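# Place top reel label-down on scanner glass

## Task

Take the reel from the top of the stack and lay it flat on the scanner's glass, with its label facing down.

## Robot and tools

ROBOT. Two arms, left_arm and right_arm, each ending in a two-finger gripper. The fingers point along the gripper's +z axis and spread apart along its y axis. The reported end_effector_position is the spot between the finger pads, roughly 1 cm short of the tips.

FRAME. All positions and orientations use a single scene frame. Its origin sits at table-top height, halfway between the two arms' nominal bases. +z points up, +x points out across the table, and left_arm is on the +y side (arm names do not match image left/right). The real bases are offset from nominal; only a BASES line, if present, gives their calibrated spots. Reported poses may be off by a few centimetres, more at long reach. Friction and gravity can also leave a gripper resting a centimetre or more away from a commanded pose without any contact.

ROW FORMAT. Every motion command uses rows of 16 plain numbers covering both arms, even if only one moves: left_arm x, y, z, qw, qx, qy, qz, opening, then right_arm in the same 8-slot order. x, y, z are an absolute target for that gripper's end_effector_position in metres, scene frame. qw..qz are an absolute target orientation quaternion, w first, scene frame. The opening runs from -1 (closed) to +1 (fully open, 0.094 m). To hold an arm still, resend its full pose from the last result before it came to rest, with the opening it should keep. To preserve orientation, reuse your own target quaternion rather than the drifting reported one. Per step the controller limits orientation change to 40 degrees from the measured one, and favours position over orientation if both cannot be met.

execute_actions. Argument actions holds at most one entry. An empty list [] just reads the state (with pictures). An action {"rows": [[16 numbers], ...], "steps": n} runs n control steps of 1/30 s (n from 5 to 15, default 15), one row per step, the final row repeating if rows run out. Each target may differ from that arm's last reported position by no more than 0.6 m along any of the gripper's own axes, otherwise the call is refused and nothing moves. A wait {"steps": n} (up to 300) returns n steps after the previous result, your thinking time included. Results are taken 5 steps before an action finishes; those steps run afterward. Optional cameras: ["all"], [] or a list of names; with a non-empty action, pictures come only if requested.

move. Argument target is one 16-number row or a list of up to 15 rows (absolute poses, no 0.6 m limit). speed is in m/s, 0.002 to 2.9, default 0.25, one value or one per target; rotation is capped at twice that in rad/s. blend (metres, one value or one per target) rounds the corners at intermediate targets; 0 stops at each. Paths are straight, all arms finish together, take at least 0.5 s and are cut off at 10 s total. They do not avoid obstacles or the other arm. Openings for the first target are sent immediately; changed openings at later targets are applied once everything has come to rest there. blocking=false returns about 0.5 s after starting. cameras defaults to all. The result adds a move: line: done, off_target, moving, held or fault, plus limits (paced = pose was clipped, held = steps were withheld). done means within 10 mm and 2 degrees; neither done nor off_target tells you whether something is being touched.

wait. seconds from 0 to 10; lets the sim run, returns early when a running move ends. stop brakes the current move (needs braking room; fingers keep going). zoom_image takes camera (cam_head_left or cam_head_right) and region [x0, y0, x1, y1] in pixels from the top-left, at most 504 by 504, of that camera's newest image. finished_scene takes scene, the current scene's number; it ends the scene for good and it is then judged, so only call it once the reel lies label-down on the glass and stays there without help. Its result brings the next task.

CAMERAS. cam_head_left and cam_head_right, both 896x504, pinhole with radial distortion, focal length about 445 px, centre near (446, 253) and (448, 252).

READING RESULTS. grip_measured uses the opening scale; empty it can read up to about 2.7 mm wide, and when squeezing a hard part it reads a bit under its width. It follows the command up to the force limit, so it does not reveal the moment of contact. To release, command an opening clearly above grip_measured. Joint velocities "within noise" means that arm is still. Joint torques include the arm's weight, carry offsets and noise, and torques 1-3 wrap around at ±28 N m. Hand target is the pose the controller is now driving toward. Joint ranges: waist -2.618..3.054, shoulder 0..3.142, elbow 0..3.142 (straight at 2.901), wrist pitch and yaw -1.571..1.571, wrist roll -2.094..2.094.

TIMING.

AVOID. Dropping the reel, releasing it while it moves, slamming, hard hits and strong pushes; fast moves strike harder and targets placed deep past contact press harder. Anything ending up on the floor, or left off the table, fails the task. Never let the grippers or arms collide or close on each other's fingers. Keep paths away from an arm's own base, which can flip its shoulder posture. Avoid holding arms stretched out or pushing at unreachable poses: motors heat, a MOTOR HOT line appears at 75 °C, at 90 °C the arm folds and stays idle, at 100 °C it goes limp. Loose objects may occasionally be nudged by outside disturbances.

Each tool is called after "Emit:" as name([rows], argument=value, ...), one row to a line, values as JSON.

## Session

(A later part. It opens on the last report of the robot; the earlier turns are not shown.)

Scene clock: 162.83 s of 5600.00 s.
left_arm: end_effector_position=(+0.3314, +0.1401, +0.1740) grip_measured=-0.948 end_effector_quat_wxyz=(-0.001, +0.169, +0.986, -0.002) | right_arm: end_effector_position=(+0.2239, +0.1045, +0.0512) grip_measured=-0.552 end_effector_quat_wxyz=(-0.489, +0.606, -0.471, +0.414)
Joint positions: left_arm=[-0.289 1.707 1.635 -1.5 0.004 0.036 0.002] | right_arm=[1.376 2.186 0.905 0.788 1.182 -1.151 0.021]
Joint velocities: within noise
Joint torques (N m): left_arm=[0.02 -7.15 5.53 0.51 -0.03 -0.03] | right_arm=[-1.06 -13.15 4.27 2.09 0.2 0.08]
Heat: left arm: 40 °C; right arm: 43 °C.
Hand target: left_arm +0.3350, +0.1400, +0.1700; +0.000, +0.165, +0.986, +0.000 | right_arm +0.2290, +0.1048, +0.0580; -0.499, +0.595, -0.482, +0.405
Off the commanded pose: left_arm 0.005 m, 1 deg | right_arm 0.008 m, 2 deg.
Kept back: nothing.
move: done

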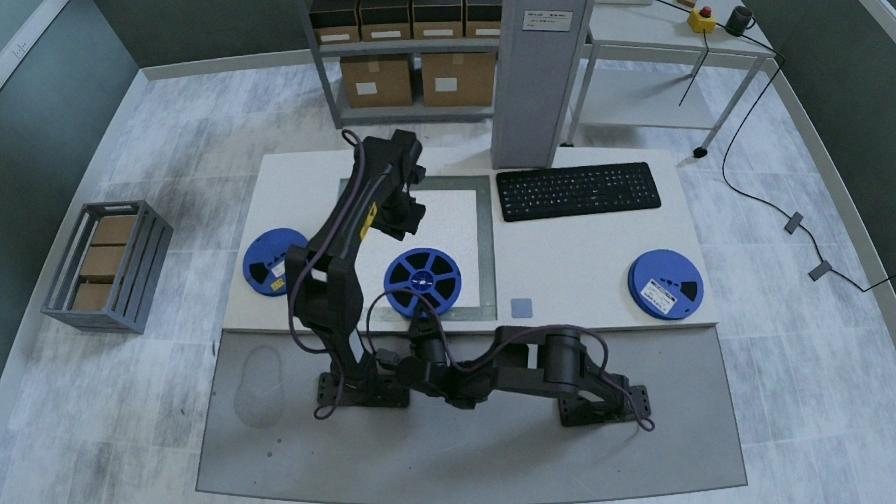

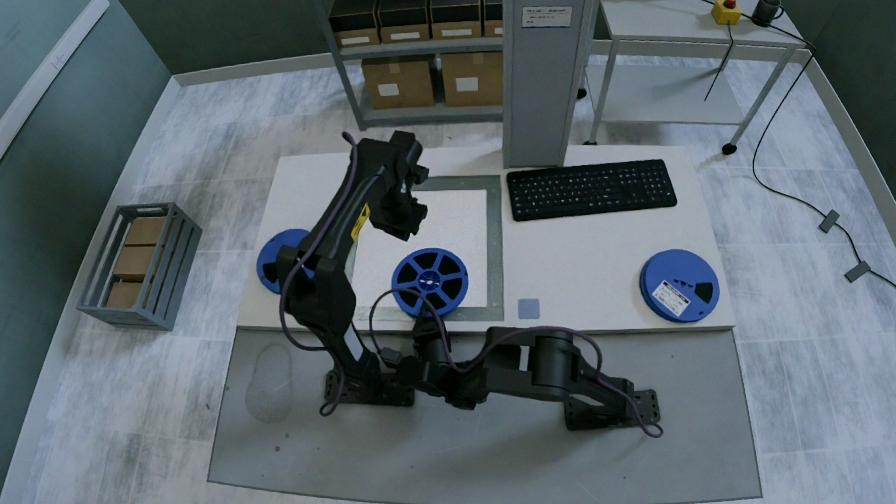

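Emit:
move([
  [0.337,0.134,0.10,0,0.165,0.986,0,-0.95,0.229,0.105,0.058,0.4995,-0.5953,0.4821,-0.4045,-0.55],
], speed=0.1, cameras=["cam_head_left","cam_head_right"])

Emit:
zoom_image(camera="cam_head_left", region=[330, 190, 490, 350])

Emit:
zoom_image(camera="cam_head_right", region=[340, 190, 500, 350])

Scene clock: 164.33 s of 5600.00 s.
left_arm: end_effector_position=(+0.3346, +0.1357, +0.1040) grip_measured=-0.948 end_effector_quat_wxyz=(-0.001, +0.165, +0.986, -0.002) | right_arm: end_effector_position=(+0.2239, +0.1045, +0.0512) grip_measured=-0.552 end_effector_quat_wxyz=(-0.489, +0.606, -0.471, +0.414)
Joint positions: left_arm=[-0.3 1.716 1.367 -1.224 0.004 0.017 0.002] | right_arm=[1.376 2.186 0.905 0.788 1.182 -1.151 0.021]
Joint velocities: within noise
Joint torques (N m): left_arm=[-0.44 -7.3 5.64 0.55 -0.04 -0.03] | right_arm=[-1.06 -13.18 4.36 2.09 0.21 0.08]
Heat: left arm: 40 °C; right arm: 43 °C.
Hand target: left_arm +0.3369, +0.1340, +0.1000; +0.000, +0.165, +0.986, +0.000 | right_arm +0.2290, +0.1048, +0.0580; -0.499, +0.595, -0.482, +0.405
Off the commanded pose: left_arm 0.005 m, 0 deg | right_arm 0.008 m, 2 deg.
Kept back: nothing.
move: done

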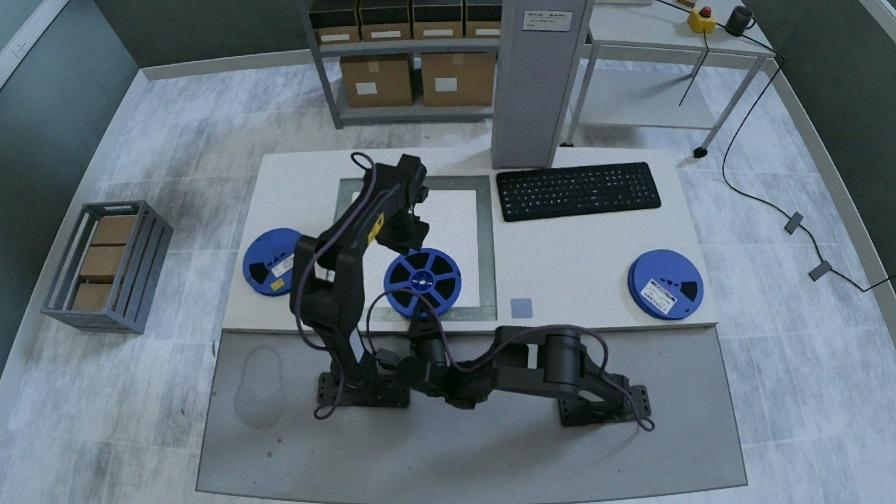

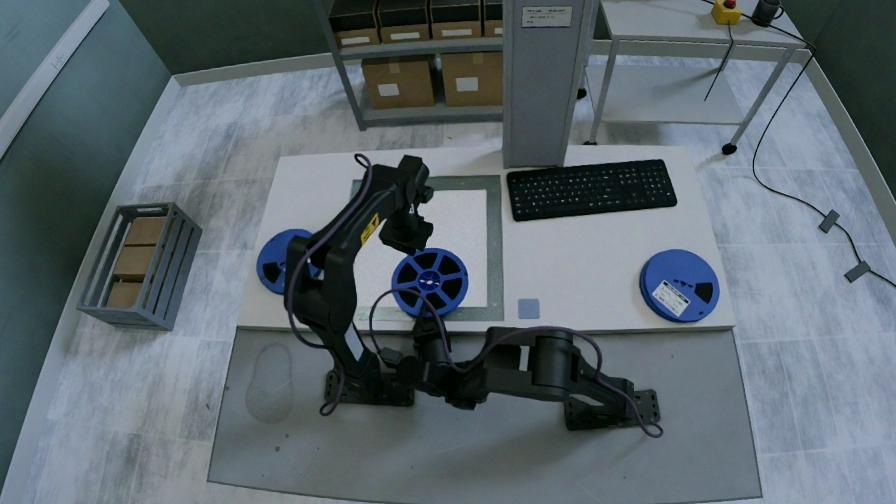

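Scaled by 3.150 from the camera's 896x504 image, which has a finer 1280x720 frame.

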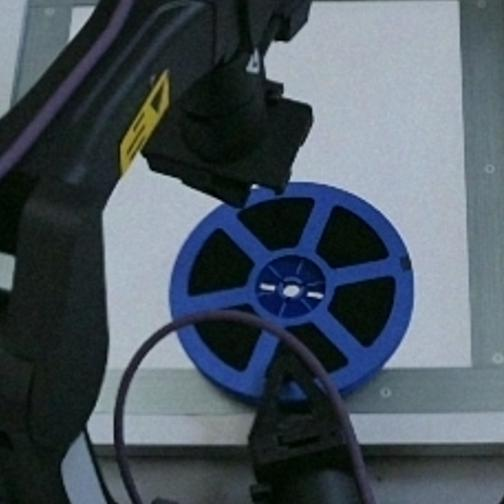

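Scaled by 3.150 from the camera's 896x504 image, which has a finer 1280x720 frame.

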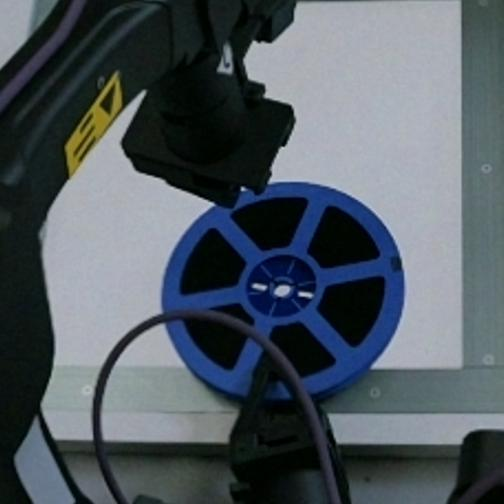

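Emit:
move([
  [0.345,0.127,0.066,0,0.165,0.986,0,-0.95,0.229,0.105,0.058,0.4995,-0.5953,0.4821,-0.4045,-0.55],
], speed=0.06, cameras=["cam_head_left","cam_head_right"])

Emit:
zoom_image(camera="cam_head_left", region=[380, 220, 480, 320])

Emit:
zoom_image(camera="cam_head_right", region=[380, 220, 480, 320])

Scene clock: 165.97 s of 5600.00 s.
left_arm: end_effector_position=(+0.3434, +0.1286, +0.0709) grip_measured=-0.948 end_effector_quat_wxyz=(+0.000, +0.165, +0.986, -0.002) | right_arm: end_effector_position=(+0.2239, +0.1045, +0.0512) grip_measured=-0.552 end_effector_quat_wxyz=(-0.489, +0.606, -0.471, +0.414)
Joint positions: left_arm=[-0.312 1.775 1.303 -1.099 0.004 0.004 0.002] | right_arm=[1.376 2.186 0.905 0.788 1.182 -1.151 0.021]
Joint velocities: within noise
Joint torques (N m): left_arm=[-0.46 -7.6 5.46 0.53 -0.03 -0.05] | right_arm=[-1.09 -13.09 4.31 2.09 0.22 0.08]
Heat: left arm: 40 °C; right arm: 43 °C.
Hand target: left_arm +0.3449, +0.1270, +0.0661; +0.000, +0.165, +0.986, +0.000 | right_arm +0.2290, +0.1048, +0.0580; -0.499, +0.595, -0.482, +0.405
Off the commanded pose: left_arm 0.005 m, 0 deg | right_arm 0.008 m, 2 deg.
Kept back: nothing.
move: done

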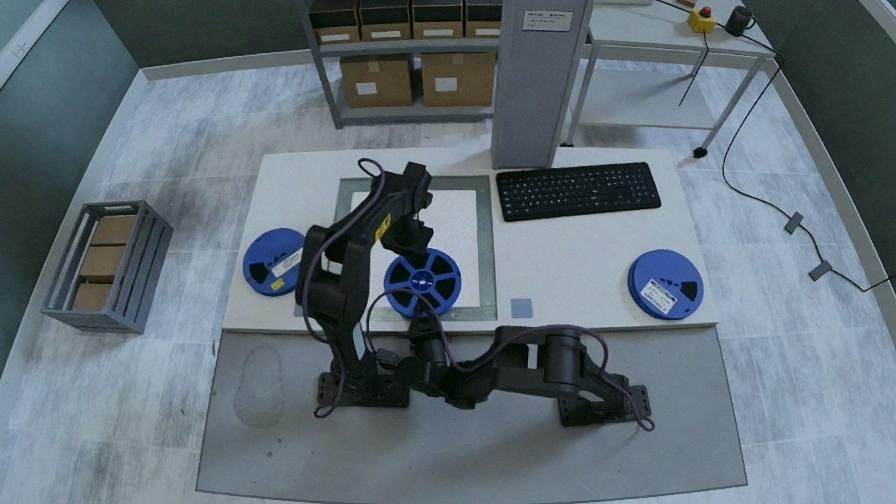

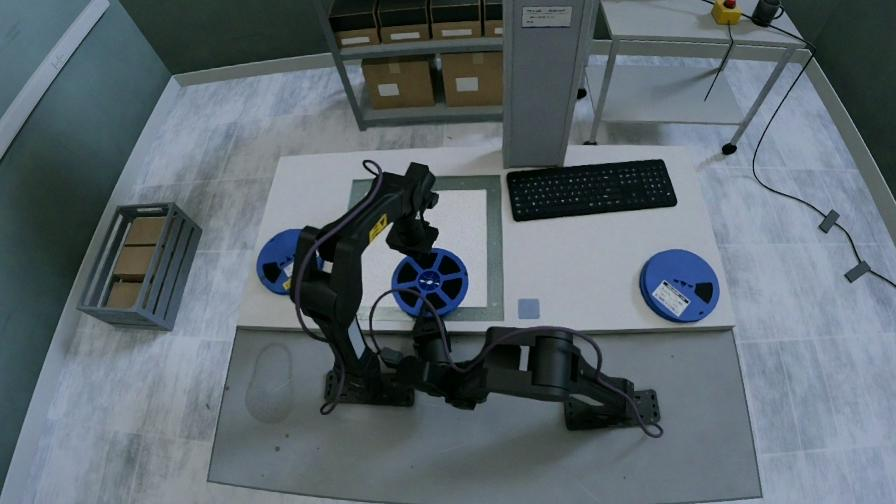

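Scaled by 5.040 from the camera's 896x504 image, which has a finer 1280x720 frame.

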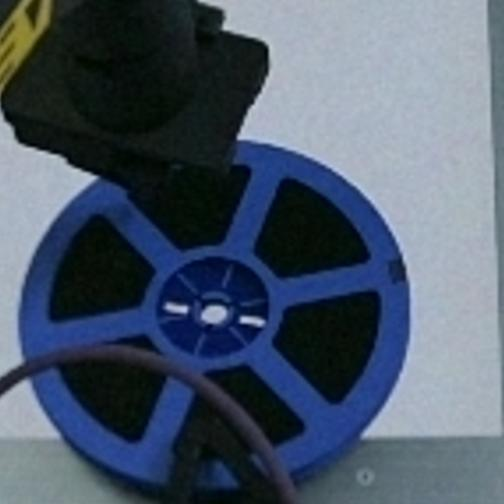

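Scaled by 5.040 from the camera's 896x504 image, which has a finer 1280x720 frame.

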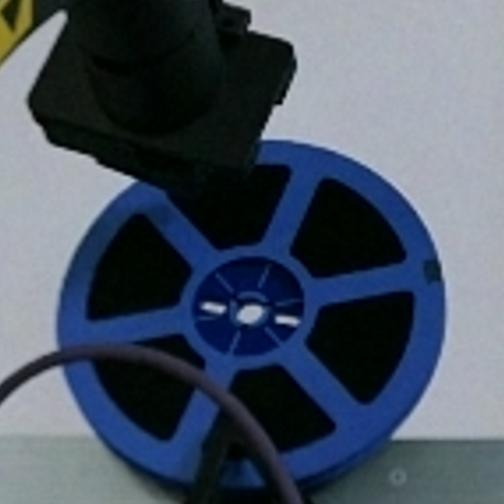

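Emit:
move([
  [0.343,0.114,0.062,0,0.165,0.986,0,-0.95,0.229,0.105,0.058,0.4995,-0.5953,0.4821,-0.4045,-0.55],
  [0.343,0.114,0.052,0,0.165,0.986,0,-0.95,0.229,0.105,0.058,0.4995,-0.5953,0.4821,-0.4045,-0.55],
], speed=0.05, cameras=["cam_head_left"])

Emit:
zoom_image(camera="cam_head_left", region=[380, 220, 480, 320])

Scene clock: 167.07 s of 5600.00 s.
left_arm: end_effector_position=(+0.3401, +0.1149, +0.0581) grip_measured=-0.948 end_effector_quat_wxyz=(-0.002, +0.168, +0.986, -0.002) | right_arm: end_effector_position=(+0.2239, +0.1046, +0.0512) grip_measured=-0.552 end_effector_quat_wxyz=(-0.489, +0.607, -0.471, +0.414)
Joint positions: left_arm=[-0.356 1.796 1.277 -1.055 0.004 -0.035 0.002] | right_arm=[1.376 2.186 0.905 0.788 1.181 -1.151 0.021]
Joint velocities: within noise
Joint torques (N m): left_arm=[-0.17 -7.5 5.26 0.63 -0.03 -0.01] | right_arm=[-1.03 -13.12 4.29 2.1 0.2 0.08]
Heat: left arm: 40 °C; right arm: 43 °C.
Hand target: left_arm +0.3428, +0.1140, +0.0521; +0.000, +0.165, +0.986, +0.000 | right_arm +0.2290, +0.1048, +0.0580; -0.499, +0.595, -0.482, +0.405
Off the commanded pose: left_arm 0.007 m, 0 deg | right_arm 0.008 m, 2 deg.
Kept back: nothing.
move: done
Images, in order (width x height): cam_head_left 896x504.

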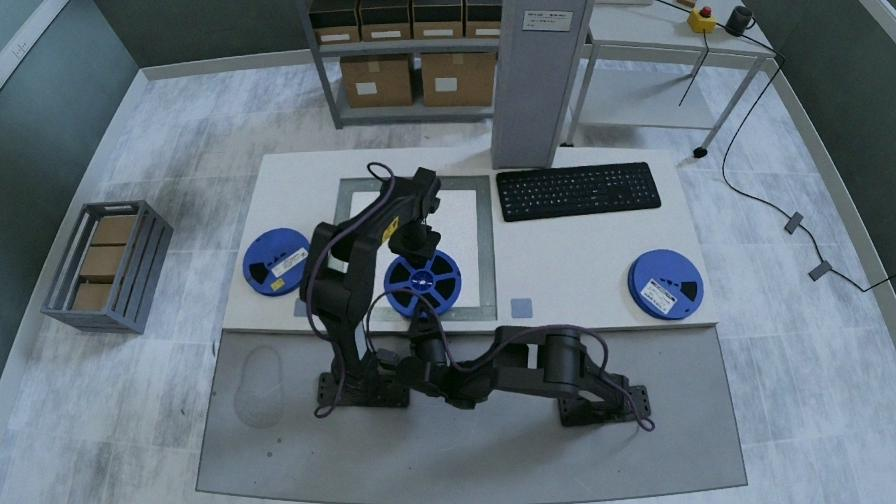

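Scaled by 5.040 from the camera's 896x504 image, which has a finer 1280x720 frame.

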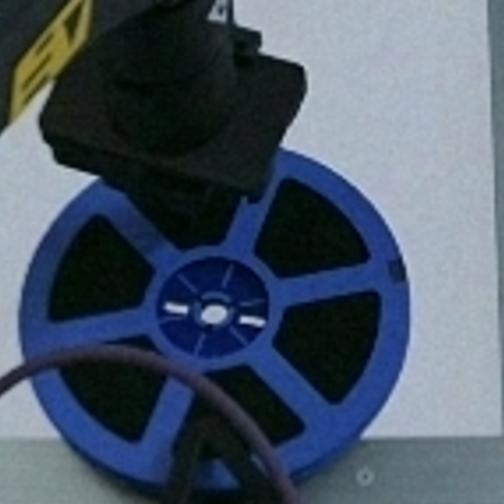

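Centered over window. Press down.

Emit:
move([
  [0.345,0.113,0.040,0,0.165,0.986,0,-0.95,0.229,0.105,0.058,0.4995,-0.5953,0.4821,-0.4045,-0.55],
], speed=0.03, cameras=["cam_head_left"])

Emit:
zoom_image(camera="cam_head_left", region=[380, 220, 480, 320])

Scene clock: 168.00 s of 5600.00 s.
left_arm: end_effector_position=(+0.3403, +0.1148, +0.0572) grip_measured=-0.948 end_effector_quat_wxyz=(-0.001, +0.167, +0.986, -0.002) | right_arm: end_effector_position=(+0.2239, +0.1047, +0.0512) grip_measured=-0.552 end_effector_quat_wxyz=(-0.489, +0.607, -0.471, +0.414)
Joint positions: left_arm=[-0.356 1.796 1.273 -1.049 0.004 -0.036 0.002] | right_arm=[1.376 2.186 0.905 0.788 1.181 -1.153 0.021]
Joint velocities: within noise
Joint torques (N m): left_arm=[-0.2 -5.87 3.75 1.01 -0.03 -0.05] | right_arm=[-1.06 -13.16 4.29 2.08 0.23 0.11]
Heat: left arm: 40 °C; right arm: 43 °C.
Hand target: left_arm +0.3441, +0.1133, +0.0407; +0.000, +0.165, +0.986, +0.000 | right_arm +0.2290, +0.1048, +0.0579; -0.499, +0.595, -0.482, +0.405
Off the commanded pose: left_arm 0.018 m, 0 deg | right_arm 0.009 m, 3 deg.
Kept back: nothing.
move: off_target (left_arm, right_arm)
Images, in order (width x height): cam_head_left 896x504.

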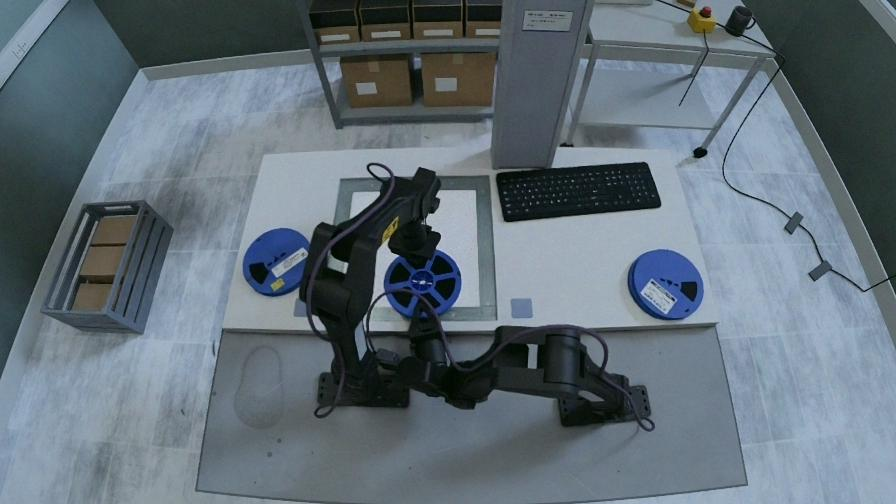

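Scaled by 5.040 from the camera's 896x504 image, which has a finer 1280x720 frame.

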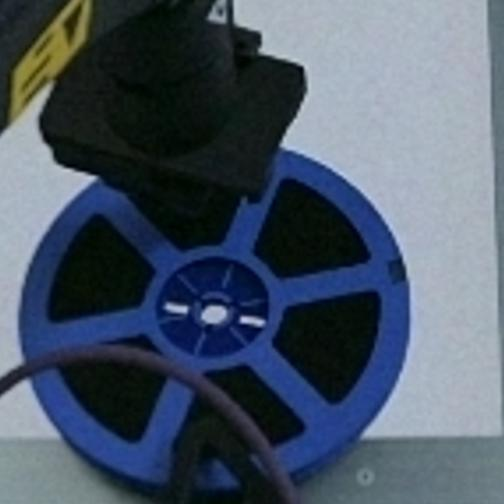

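Emit:
move([
  [0.365,0.112,0.038,0,0.165,0.986,0,-0.95,0.229,0.105,0.058,0.4995,-0.5953,0.4821,-0.4045,-0.55],
], speed=0.04, cameras=["cam_head_left"])

Emit:
zoom_image(camera="cam_head_left", region=[380, 220, 480, 320])

Scene clock: 169.20 s of 5600.00 s.
left_arm: end_effector_position=(+0.3432, +0.1150, +0.0566) grip_measured=-0.948 end_effector_quat_wxyz=(-0.020, +0.167, +0.986, -0.001) | right_arm: end_effector_position=(+0.2239, +0.1047, +0.0511) grip_measured=-0.552 end_effector_quat_wxyz=(-0.488, +0.607, -0.470, +0.414)
Joint positions: left_arm=[-0.349 1.839 1.325 -1.094 0.011 -0.028 0.002] | right_arm=[1.376 2.186 0.905 0.788 1.181 -1.153 0.021]
Joint velocities: within noise
Joint torques (N m): left_arm=[0.65 -4.44 5.98 1.25 -0.09 0.04] | right_arm=[-1.07 -13.09 4.31 2.08 0.22 0.11]
Heat: left arm: 40 °C; right arm: 43 °C.
Hand target: left_arm +0.3630, +0.1127, +0.0396; +0.000, +0.165, +0.986, +0.000 | right_arm +0.2290, +0.1049, +0.0579; -0.499, +0.595, -0.482, +0.405
Off the commanded pose: left_arm 0.029 m, 2 deg | right_arm 0.009 m, 3 deg.
Kept back: nothing.
move: off_target (left_arm, right_arm)
Images, in order (width x height): cam_head_left 896x504.

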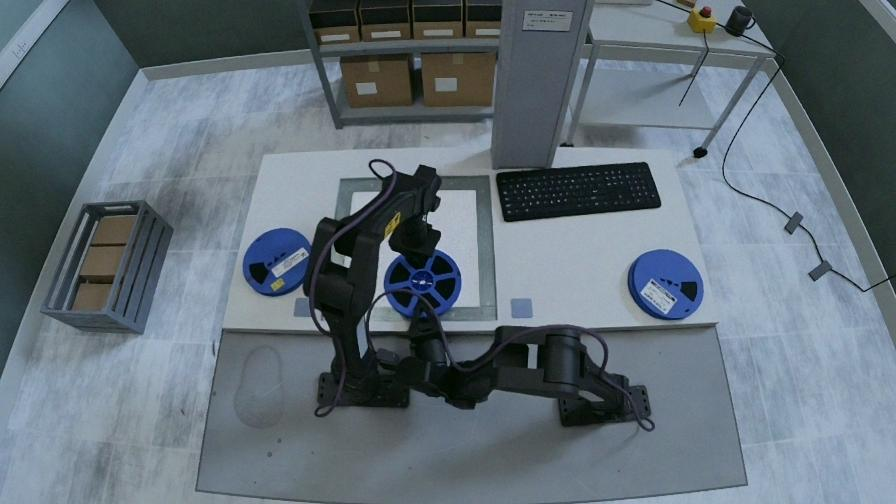

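Scaled by 5.040 from the camera's 896x504 image, which has a finer 1280x720 frame.

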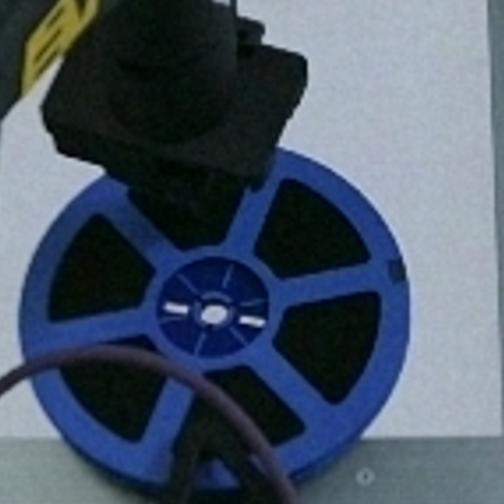

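Emit:
move([
  [0.378,0.112,0.052,0,0.165,0.986,0,-0.95,0.229,0.105,0.058,0.4995,-0.5953,0.4821,-0.4045,-0.55],
], speed=0.04, cameras=["cam_head_left"])

Emit:
zoom_image(camera="cam_head_left", region=[380, 220, 480, 320])

Scene clock: 170.17 s of 5600.00 s.
left_arm: end_effector_position=(+0.3558, +0.1141, +0.0571) grip_measured=-0.949 end_effector_quat_wxyz=(-0.027, +0.168, +0.986, -0.001) | right_arm: end_effector_position=(+0.2242, +0.1047, +0.0512) grip_measured=-0.552 end_effector_quat_wxyz=(-0.489, +0.607, -0.471, +0.414)
Joint positions: left_arm=[-0.338 1.897 1.402 -1.128 0.011 -0.017 0.002] | right_arm=[1.375 2.186 0.905 0.788 1.18 -1.153 0.021]
Joint velocities: within noise
Joint torques (N m): left_arm=[0.8 -7.04 8.02 0.83 -0.1 0.07] | right_arm=[-1.02 -13.16 4.3 2.08 0.22 0.11]
Heat: left arm: 40 °C; right arm: 43 °C.
Hand target: left_arm +0.3770, +0.1125, +0.0529; +0.000, +0.165, +0.986, +0.000 | right_arm +0.2290, +0.1048, +0.0579; -0.499, +0.595, -0.482, +0.405
Off the commanded pose: left_arm 0.023 m, 3 deg | right_arm 0.008 m, 3 deg.
Kept back: nothing.
move: off_target (left_arm, right_arm)
Images, in order (width x height): cam_head_left 896x504.

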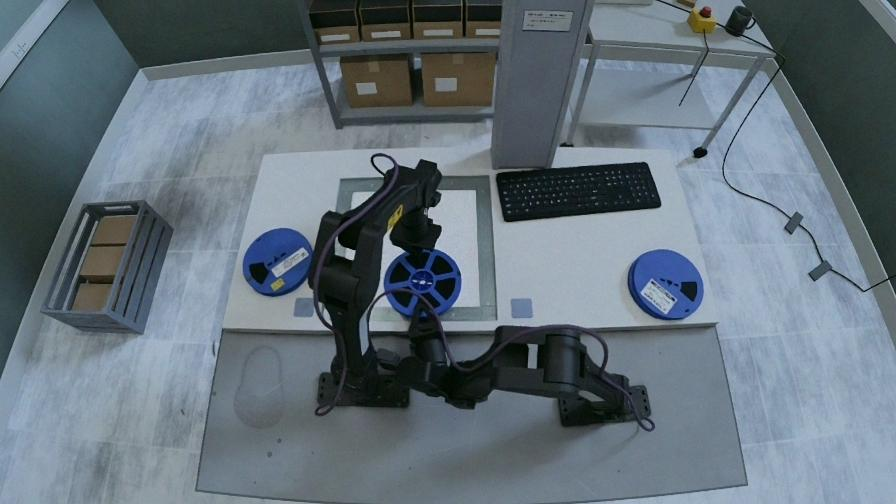

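Scaled by 5.040 from the camera's 896x504 image, which has a finer 1280x720 frame.

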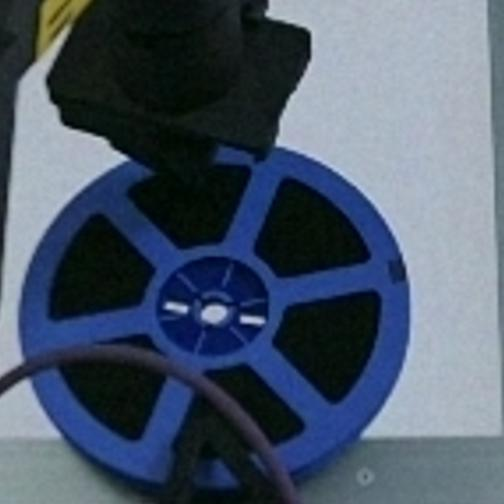

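Emit:
move([
  [0.392,0.111,0.050,0,0.165,0.986,0,-0.95,0.229,0.105,0.058,0.4995,-0.5953,0.4821,-0.4045,-0.55],
], speed=0.04, cameras=["cam_head_left"])

Emit:
zoom_image(camera="cam_head_left", region=[380, 220, 480, 320])

Scene clock: 171.13 s of 5600.00 s.
left_arm: end_effector_position=(+0.3662, +0.1139, +0.0574) grip_measured=-0.949 end_effector_quat_wxyz=(-0.032, +0.167, +0.985, +0.000) | right_arm: end_effector_position=(+0.2249, +0.1046, +0.0514) grip_measured=-0.552 end_effector_quat_wxyz=(-0.489, +0.606, -0.472, +0.413)
Joint positions: left_arm=[-0.327 1.943 1.466 -1.157 0.012 -0.006 0.002] | right_arm=[1.373 2.186 0.905 0.791 1.179 -1.153 0.021]
Joint velocities: within noise
Joint torques (N m): left_arm=[0.75 -7.19 8.09 1.05 -0.11 0.05] | right_arm=[-0.8 -13.14 4.27 2.06 0.24 0.1]
Heat: left arm: 40 °C; right arm: 43 °C.
Hand target: left_arm +0.3907, +0.1115, +0.0514; +0.000, +0.165, +0.986, +0.000 | right_arm +0.2290, +0.1049, +0.0580; -0.499, +0.595, -0.482, +0.405
Off the commanded pose: left_arm 0.027 m, 4 deg | right_arm 0.008 m, 2 deg.
Kept back: nothing.
move: off_target (left_arm)
Images, in order (width x height): cam_head_left 896x504.

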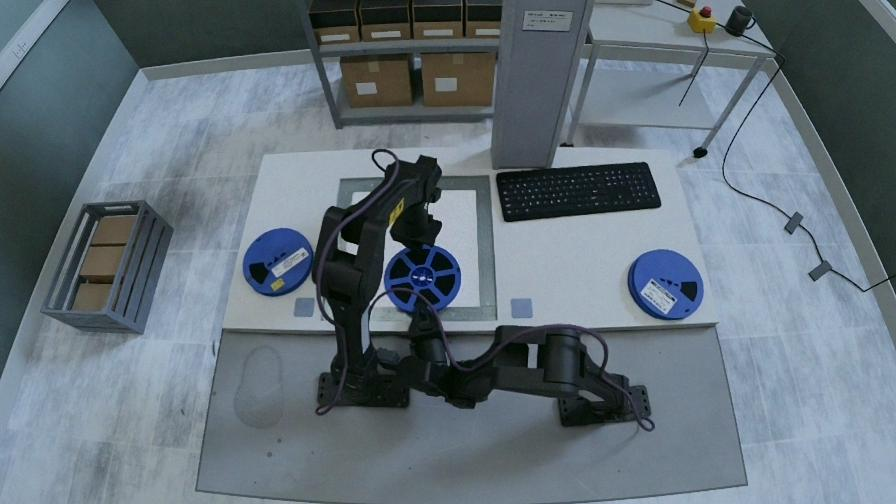

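Scaled by 5.040 from the camera's 896x504 image, which has a finer 1280x720 frame.

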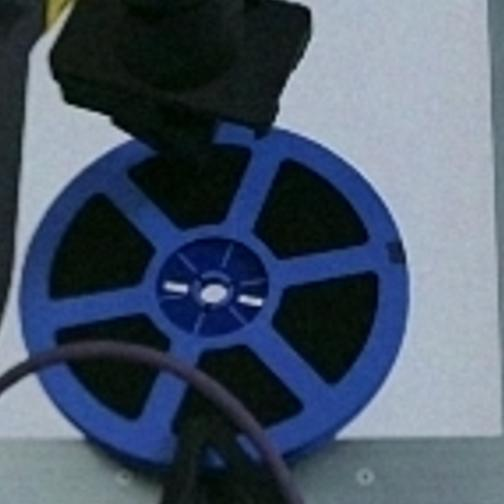

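Emit:
move([
  [0.408,0.112,0.050,0,0.165,0.986,0,-0.95,0.229,0.105,0.058,0.4995,-0.5953,0.4821,-0.4045,-0.55],
], speed=0.04, cameras=["cam_head_left"])

Emit:
zoom_image(camera="cam_head_left", region=[380, 220, 480, 320])

Scene clock: 172.20 s of 5600.00 s.
left_arm: end_effector_position=(+0.3868, +0.1136, +0.0569) grip_measured=-0.949 end_effector_quat_wxyz=(-0.025, +0.166, +0.986, -0.002) | right_arm: end_effector_position=(+0.2249, +0.1046, +0.0514) grip_measured=-0.552 end_effector_quat_wxyz=(-0.489, +0.606, -0.472, +0.413)
Joint positions: left_arm=[-0.309 2.003 1.549 -1.166 0.012 0.01 0.002] | right_arm=[1.373 2.186 0.905 0.791 1.179 -1.153 0.021]
Joint velocities: within noise
Joint torques (N m): left_arm=[0.59 -7.91 7.97 0.88 -0.1 0.04] | right_arm=[-0.84 -13.11 4.33 2.06 0.25 0.1]
Heat: left arm: 40 °C; right arm: 43 °C.
Hand target: left_arm +0.4071, +0.1124, +0.0509; +0.000, +0.165, +0.986, +0.000 | right_arm +0.2290, +0.1049, +0.0579; -0.499, +0.595, -0.482, +0.405
Off the commanded pose: left_arm 0.022 m, 3 deg | right_arm 0.008 m, 2 deg.
Kept back: nothing.
move: off_target (left_arm)
Images, in order (width x height): cam_head_left 896x504.

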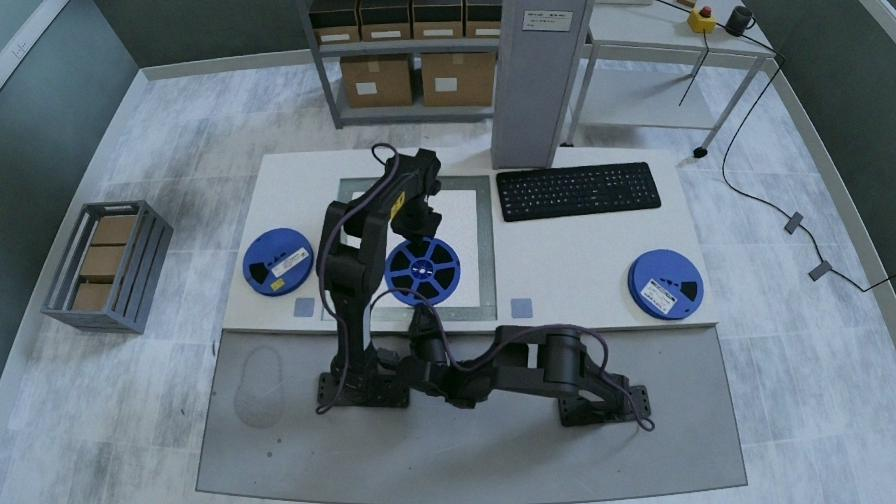

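Scaled by 5.040 from the camera's 896x504 image, which has a finer 1280x720 frame.

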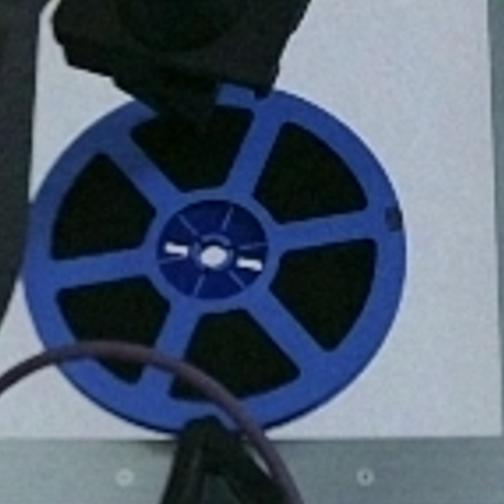

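Emit:
move([
  [0.420,0.112,0.052,0,0.165,0.986,0,-0.95,0.229,0.105,0.058,0.4995,-0.5953,0.4821,-0.4045,-0.55],
], speed=0.03, cameras=["cam_head_left"])

Emit:
zoom_image(camera="cam_head_left", region=[380, 220, 480, 320])

Scene clock: 173.17 s of 5600.00 s.
left_arm: end_effector_position=(+0.4020, +0.1122, +0.0575) grip_measured=-0.949 end_effector_quat_wxyz=(-0.019, +0.167, +0.986, -0.003) | right_arm: end_effector_position=(+0.2249, +0.1046, +0.0514) grip_measured=-0.552 end_effector_quat_wxyz=(-0.489, +0.606, -0.472, +0.413)
Joint positions: left_arm=[-0.3 2.048 1.619 -1.178 0.012 0.019 0.002] | right_arm=[1.373 2.186 0.905 0.791 1.179 -1.153 0.021]
Joint velocities: within noise
Joint torques (N m): left_arm=[0.62 -8.53 8.25 0.73 -0.1 0.08] | right_arm=[-0.77 -13.15 4.36 2.06 0.25 0.09]
Heat: left arm: 40 °C; right arm: 43 °C.
Hand target: left_arm +0.4193, +0.1123, +0.0526; +0.000, +0.165, +0.986, +0.000 | right_arm +0.2290, +0.1049, +0.0579; -0.499, +0.595, -0.482, +0.405
Off the commanded pose: left_arm 0.019 m, 2 deg | right_arm 0.008 m, 2 deg.
Kept back: nothing.
move: off_target (left_arm)
Images, in order (width x height): cam_head_left 896x504.

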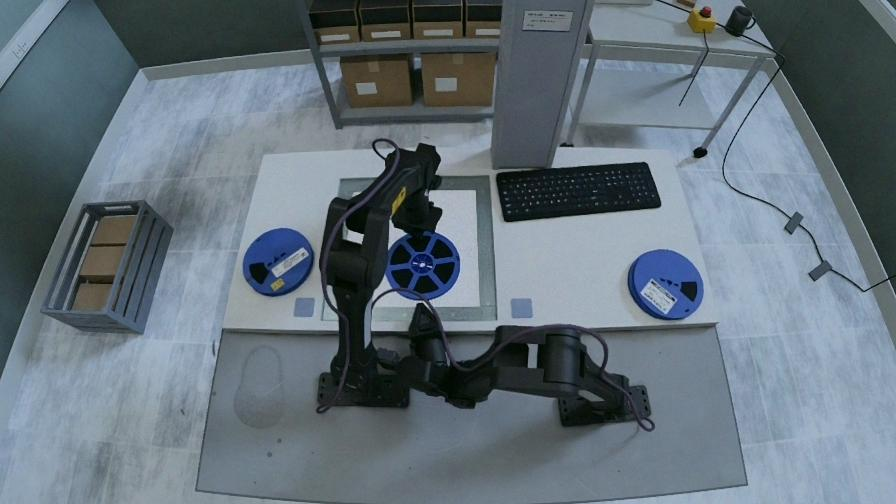

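Scaled by 5.040 from the camera's 896x504 image, which has a finer 1280x720 frame.

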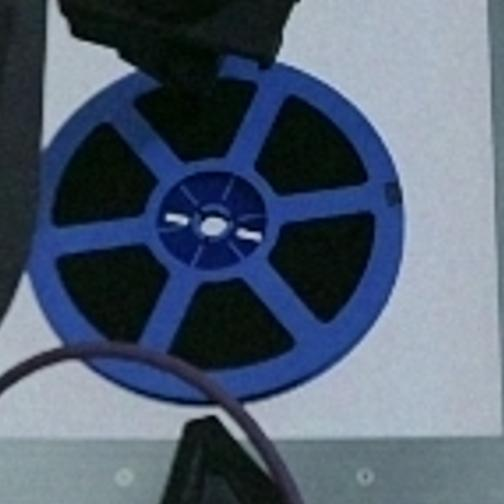

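Emit:
move([
  [0.432,0.113,0.052,0,0.165,0.986,0,-0.95,0.229,0.105,0.058,0.4995,-0.5953,0.4821,-0.4045,-0.55],
  [0.412,0.113,0.056,0,0.165,0.986,0,-0.95,0.229,0.105,0.058,0.4995,-0.5953,0.4821,-0.4045,-0.55],
], speed=0.04, cameras=["cam_head_left"])

Emit:
zoom_image(camera="cam_head_left", region=[380, 220, 480, 320])

Scene clock: 174.50 s of 5600.00 s.
left_arm: end_effector_position=(+0.4131, +0.1126, +0.0569) grip_measured=-0.949 end_effector_quat_wxyz=(-0.007, +0.166, +0.986, -0.005) | right_arm: end_effector_position=(+0.2249, +0.1046, +0.0514) grip_measured=-0.552 end_effector_quat_wxyz=(-0.489, +0.606, -0.472, +0.413)
Joint positions: left_arm=[-0.29 2.065 1.643 -1.161 0.012 0.027 0.002] | right_arm=[1.373 2.186 0.905 0.791 1.179 -1.153 0.021]
Joint velocities: within noise
Joint torques (N m): left_arm=[-0.42 -12.44 3.79 0.65 -0.1 -0.02] | right_arm=[-0.85 -13.12 4.33 2.06 0.24 0.1]
Heat: left arm: 40 °C; right arm: 43 °C.
Hand target: left_arm +0.4120, +0.1130, +0.0560; +0.000, +0.165, +0.986, +0.000 | right_arm +0.2290, +0.1049, +0.0579; -0.499, +0.595, -0.482, +0.405
Off the commanded pose: left_arm 0.001 m, 1 deg | right_arm 0.008 m, 2 deg.
Kept back: nothing.
move: done
Images, in order (width x height): cam_head_left 896x504.

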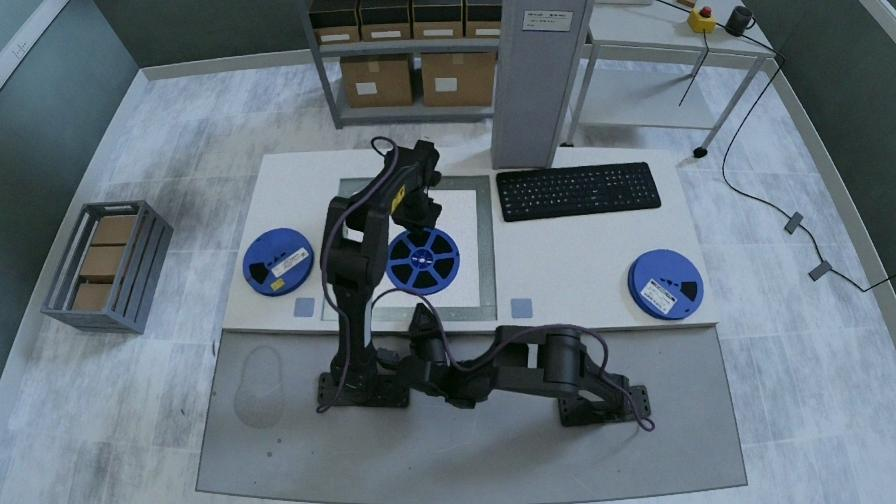

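Scaled by 5.040 from the camera's 896x504 image, which has a finer 1280x720 frame.

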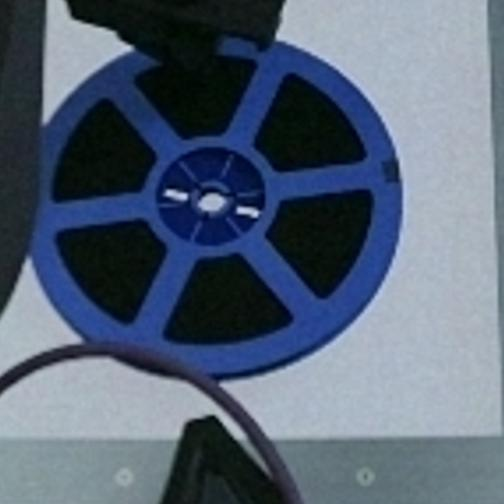

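Emit:
move([
  [0.410,0.115,0.10,0,0.165,0.986,0,-0.95,0.222,0.104,0.075,0.4995,-0.5953,0.4821,-0.4045,-0.55],
  [0.38,0.14,0.22,0,0.165,0.986,0,-0.95,0.21,0.08,0.17,0.5495,-0.5495,0.445,-0.445,-0.55],
  [0.28,0.30,0.27,0.2,-0.05,0.97,0.02,-0.95,0.21,0.03,0.20,0.5495,-0.5495,0.445,-0.445,-0.55],
], speed=0.15, blend=0.02, cameras=["cam_head_left","cam_head_right"])

Emit:
zoom_image(camera="cam_head_left", region=[330, 170, 510, 330])

Emit:
zoom_image(camera="cam_head_right", region=[330, 170, 510, 330])

Scene clock: 175.67 s of 5600.00 s.
left_arm: end_effector_position=(+0.3994, +0.1175, +0.0732) grip_measured=-0.949 end_effector_quat_wxyz=(-0.040, +0.165, +0.985, +0.001) | right_arm: end_effector_position=(+0.2246, +0.1048, +0.0524) grip_measured=-0.552 end_effector_quat_wxyz=(-0.486, +0.611, -0.468, +0.414)
Joint positions: left_arm=[-0.29 2.064 1.703 -1.29 0.009 0.026 0.002] | right_arm=[1.373 2.177 0.905 0.774 1.174 -1.157 0.021]
Joint velocities: within noise
Joint torques (N m): left_arm=[-0.09 -16.05 8.53 0.16 -0.06 -0.01] | right_arm=[0.02 -11.79 4.42 1.93 0.38 0.01]
Heat: left arm: 40 °C; right arm: 43 °C.
Hand target: left_arm +0.4080, +0.1161, +0.1004; +0.000, +0.165, +0.986, +0.000 | right_arm +0.2248, +0.1044, +0.0527; -0.487, +0.608, -0.470, +0.414
Off the commanded pose: left_arm 0.294 m, 37 deg | right_arm 0.166 m, 11 deg.
Kept back: nothing.
move: held (right_arm; a check stopped the path), off_target (left_arm; braked when a check withheld steps of right_arm); path passed 0 of 3 targets; limits=held
pose unreachable (right arm): on one or more control steps of this call this arm could not follow its commanded pose, so it was not sent that pose on those steps. It may still have moved: this result reports where it is.
cause: moving toward the commanded pose would bring a part of the arm too close to another arm (this arm's wrist camera and the left arm's upper arm (the part past joint 2), along the way the arms are being sent, or toward where that arm still pushes).

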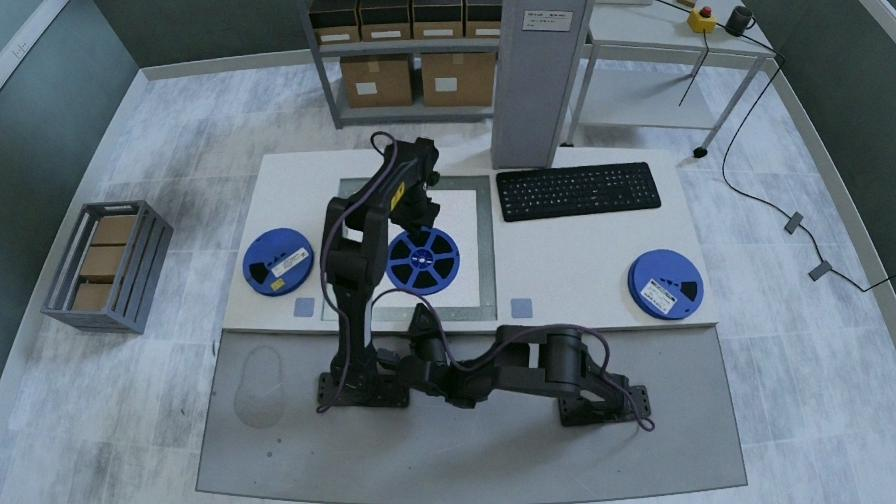

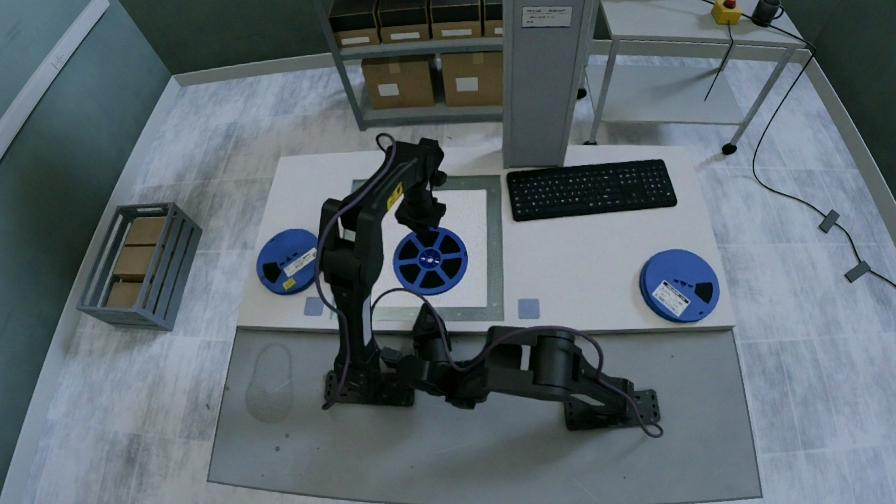

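Scaled by 2.800 from the camera's 896x504 image, which has a finer 1280x720 frame.

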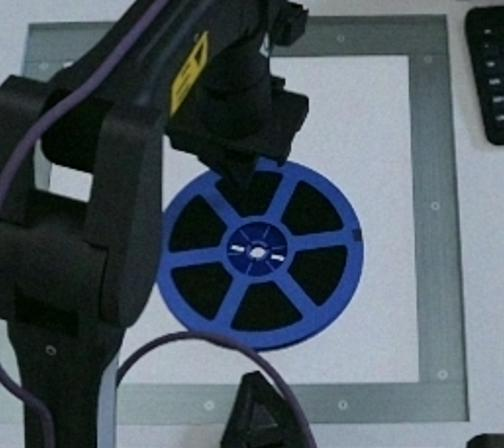

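Scaled by 2.800 from the camera's 896x504 image, which has a finer 1280x720 frame.

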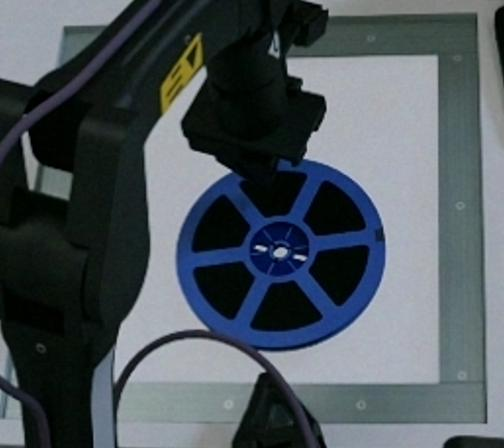

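Emit:
move([
  [0.405,0.115,0.12,0,0.165,0.986,0,-0.95,0.226,0.1044,0.056,0.4995,-0.5953,0.4821,-0.4045,-0.55],
  [0.38,0.16,0.22,0,0.165,0.986,0,-0.95,0.226,0.1044,0.056,0.4995,-0.5953,0.4821,-0.4045,-0.55],
  [0.28,0.35,0.28,0.370,-0.239,0.892,0.099,-0.95,0.226,0.1044,0.056,0.4995,-0.5953,0.4821,-0.4045,-0.55],
], speed=0.15, blend=0.02, cameras=["cam_head_left"])

Emit:
zoom_image(camera="cam_head_left", region=[330, 170, 510, 330])

Scene clock: 181.07 s of 5600.00 s.
left_arm: end_effector_position=(+0.2790, +0.3497, +0.2746) grip_measured=-0.949 end_effector_quat_wxyz=(+0.353, -0.237, +0.899, +0.101) | right_arm: end_effector_position=(+0.2246, +0.1049, +0.0523) grip_measured=-0.552 end_effector_quat_wxyz=(-0.487, +0.610, -0.470, +0.413)
Joint positions: left_arm=[0.411 0.983 1.229 -1.07 -0.095 -0.081 0.002] | right_arm=[1.373 2.177 0.905 0.774 1.174 -1.152 0.021]
Joint velocities: within noise
Joint torques (N m): left_arm=[0.38 -2.97 5.98 1.79 0.07 -0.04] | right_arm=[-0.23 -12.12 4.11 2.18 0.39 0.2]
Heat: left arm: 40 °C; right arm: 44 °C.
Hand target: left_arm +0.2799, +0.3500, +0.2801; +0.370, -0.239, +0.892, +0.099 | right_arm +0.2260, +0.1043, +0.0560; -0.499, +0.596, -0.482, +0.405
Off the commanded pose: left_arm 0.006 m, 2 deg | right_arm 0.004 m, 3 deg.
Kept back: nothing.
move: off_target (right_arm); blend cut to 0.0117 m at target 1
Images, in order (width x height): cam_head_left 896x504.

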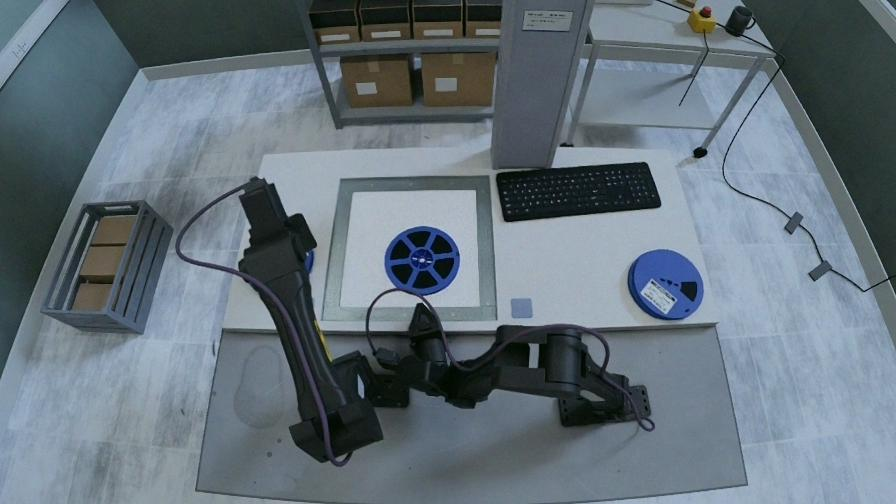

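Scaled by 2.800 from the camera's 896x504 image, which has a finer 1280x720 frame.

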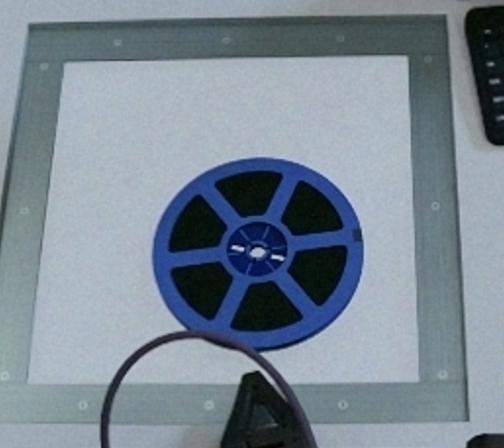

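Emit:
move([
  [0.28,0.35,0.28,0.370,-0.239,0.892,0.099,-0.95,0.215,0.08,0.10,0.5123,-0.5841,0.4731,-0.4149,-0.55],
  [0.28,0.35,0.28,0.370,-0.239,0.892,0.099,-0.95,0.20,0.03,0.16,0.5495,-0.5495,0.445,-0.445,-0.55],
], speed=0.12, blend=0.02, cameras=["cam_head_left"])

Emit:
zoom_image(camera="cam_head_left", region=[330, 170, 510, 330])

Scene clock: 183.23 s of 5600.00 s.
left_arm: end_effector_position=(+0.2796, +0.3497, +0.2749) grip_measured=-0.949 end_effector_quat_wxyz=(+0.355, -0.236, +0.899, +0.100) | right_arm: end_effector_position=(+0.2018, +0.0331, +0.1529) grip_measured=-0.552 end_effector_quat_wxyz=(+0.538, -0.565, +0.435, -0.450)
Joint positions: left_arm=[0.411 0.983 1.229 -1.067 -0.094 -0.081 0.002] | right_arm=[1.426 1.815 0.553 1.21 1.264 -1.561 0.021]
Joint velocities: within noise
Joint torques (N m): left_arm=[0.38 -2.97 5.86 1.76 0.03 -0.04] | right_arm=[0.55 -9.28 3.89 2.25 0.25 0.02]
Heat: left arm: 40 °C; right arm: 44 °C.
Hand target: left_arm +0.2799, +0.3500, +0.2800; +0.370, -0.239, +0.892, +0.099 | right_arm +0.2001, +0.0300, +0.1598; +0.549, -0.550, +0.446, -0.444
Off the commanded pose: left_arm 0.005 m, 2 deg | right_arm 0.008 m, 3 deg.
Kept back: nothing.
move: off_target (right_arm)
Images, in order (width x height): cam_head_left 896x504.

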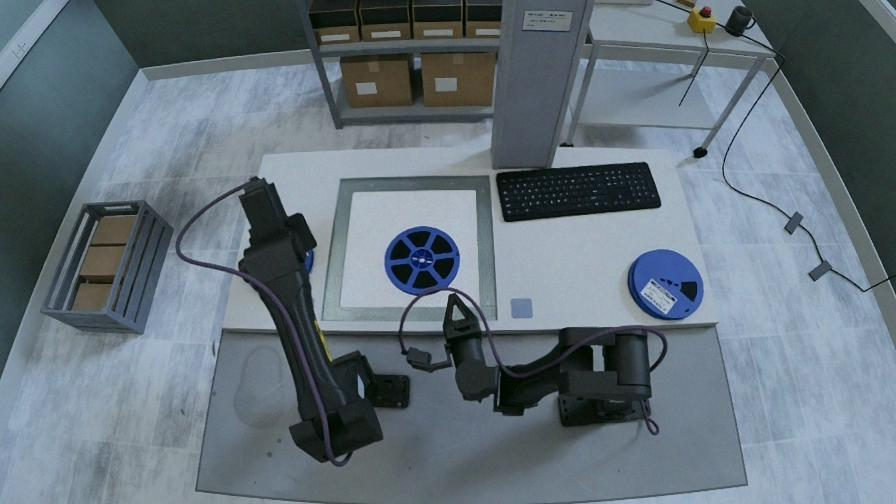

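Scaled by 2.800 from the camera's 896x504 image, which has a finer 1280x720 frame.

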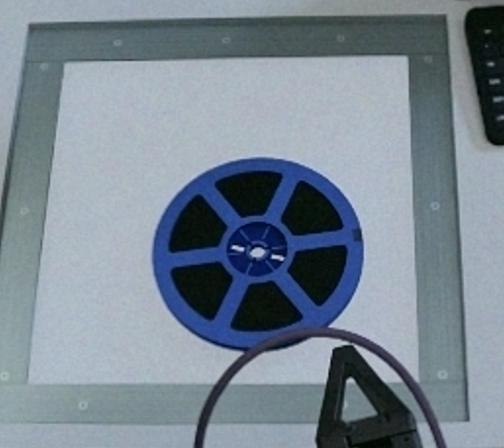

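Reel flat, label down, on the glass.

Emit:
finished_scene(scene=1)

The scene is finished: the task was done.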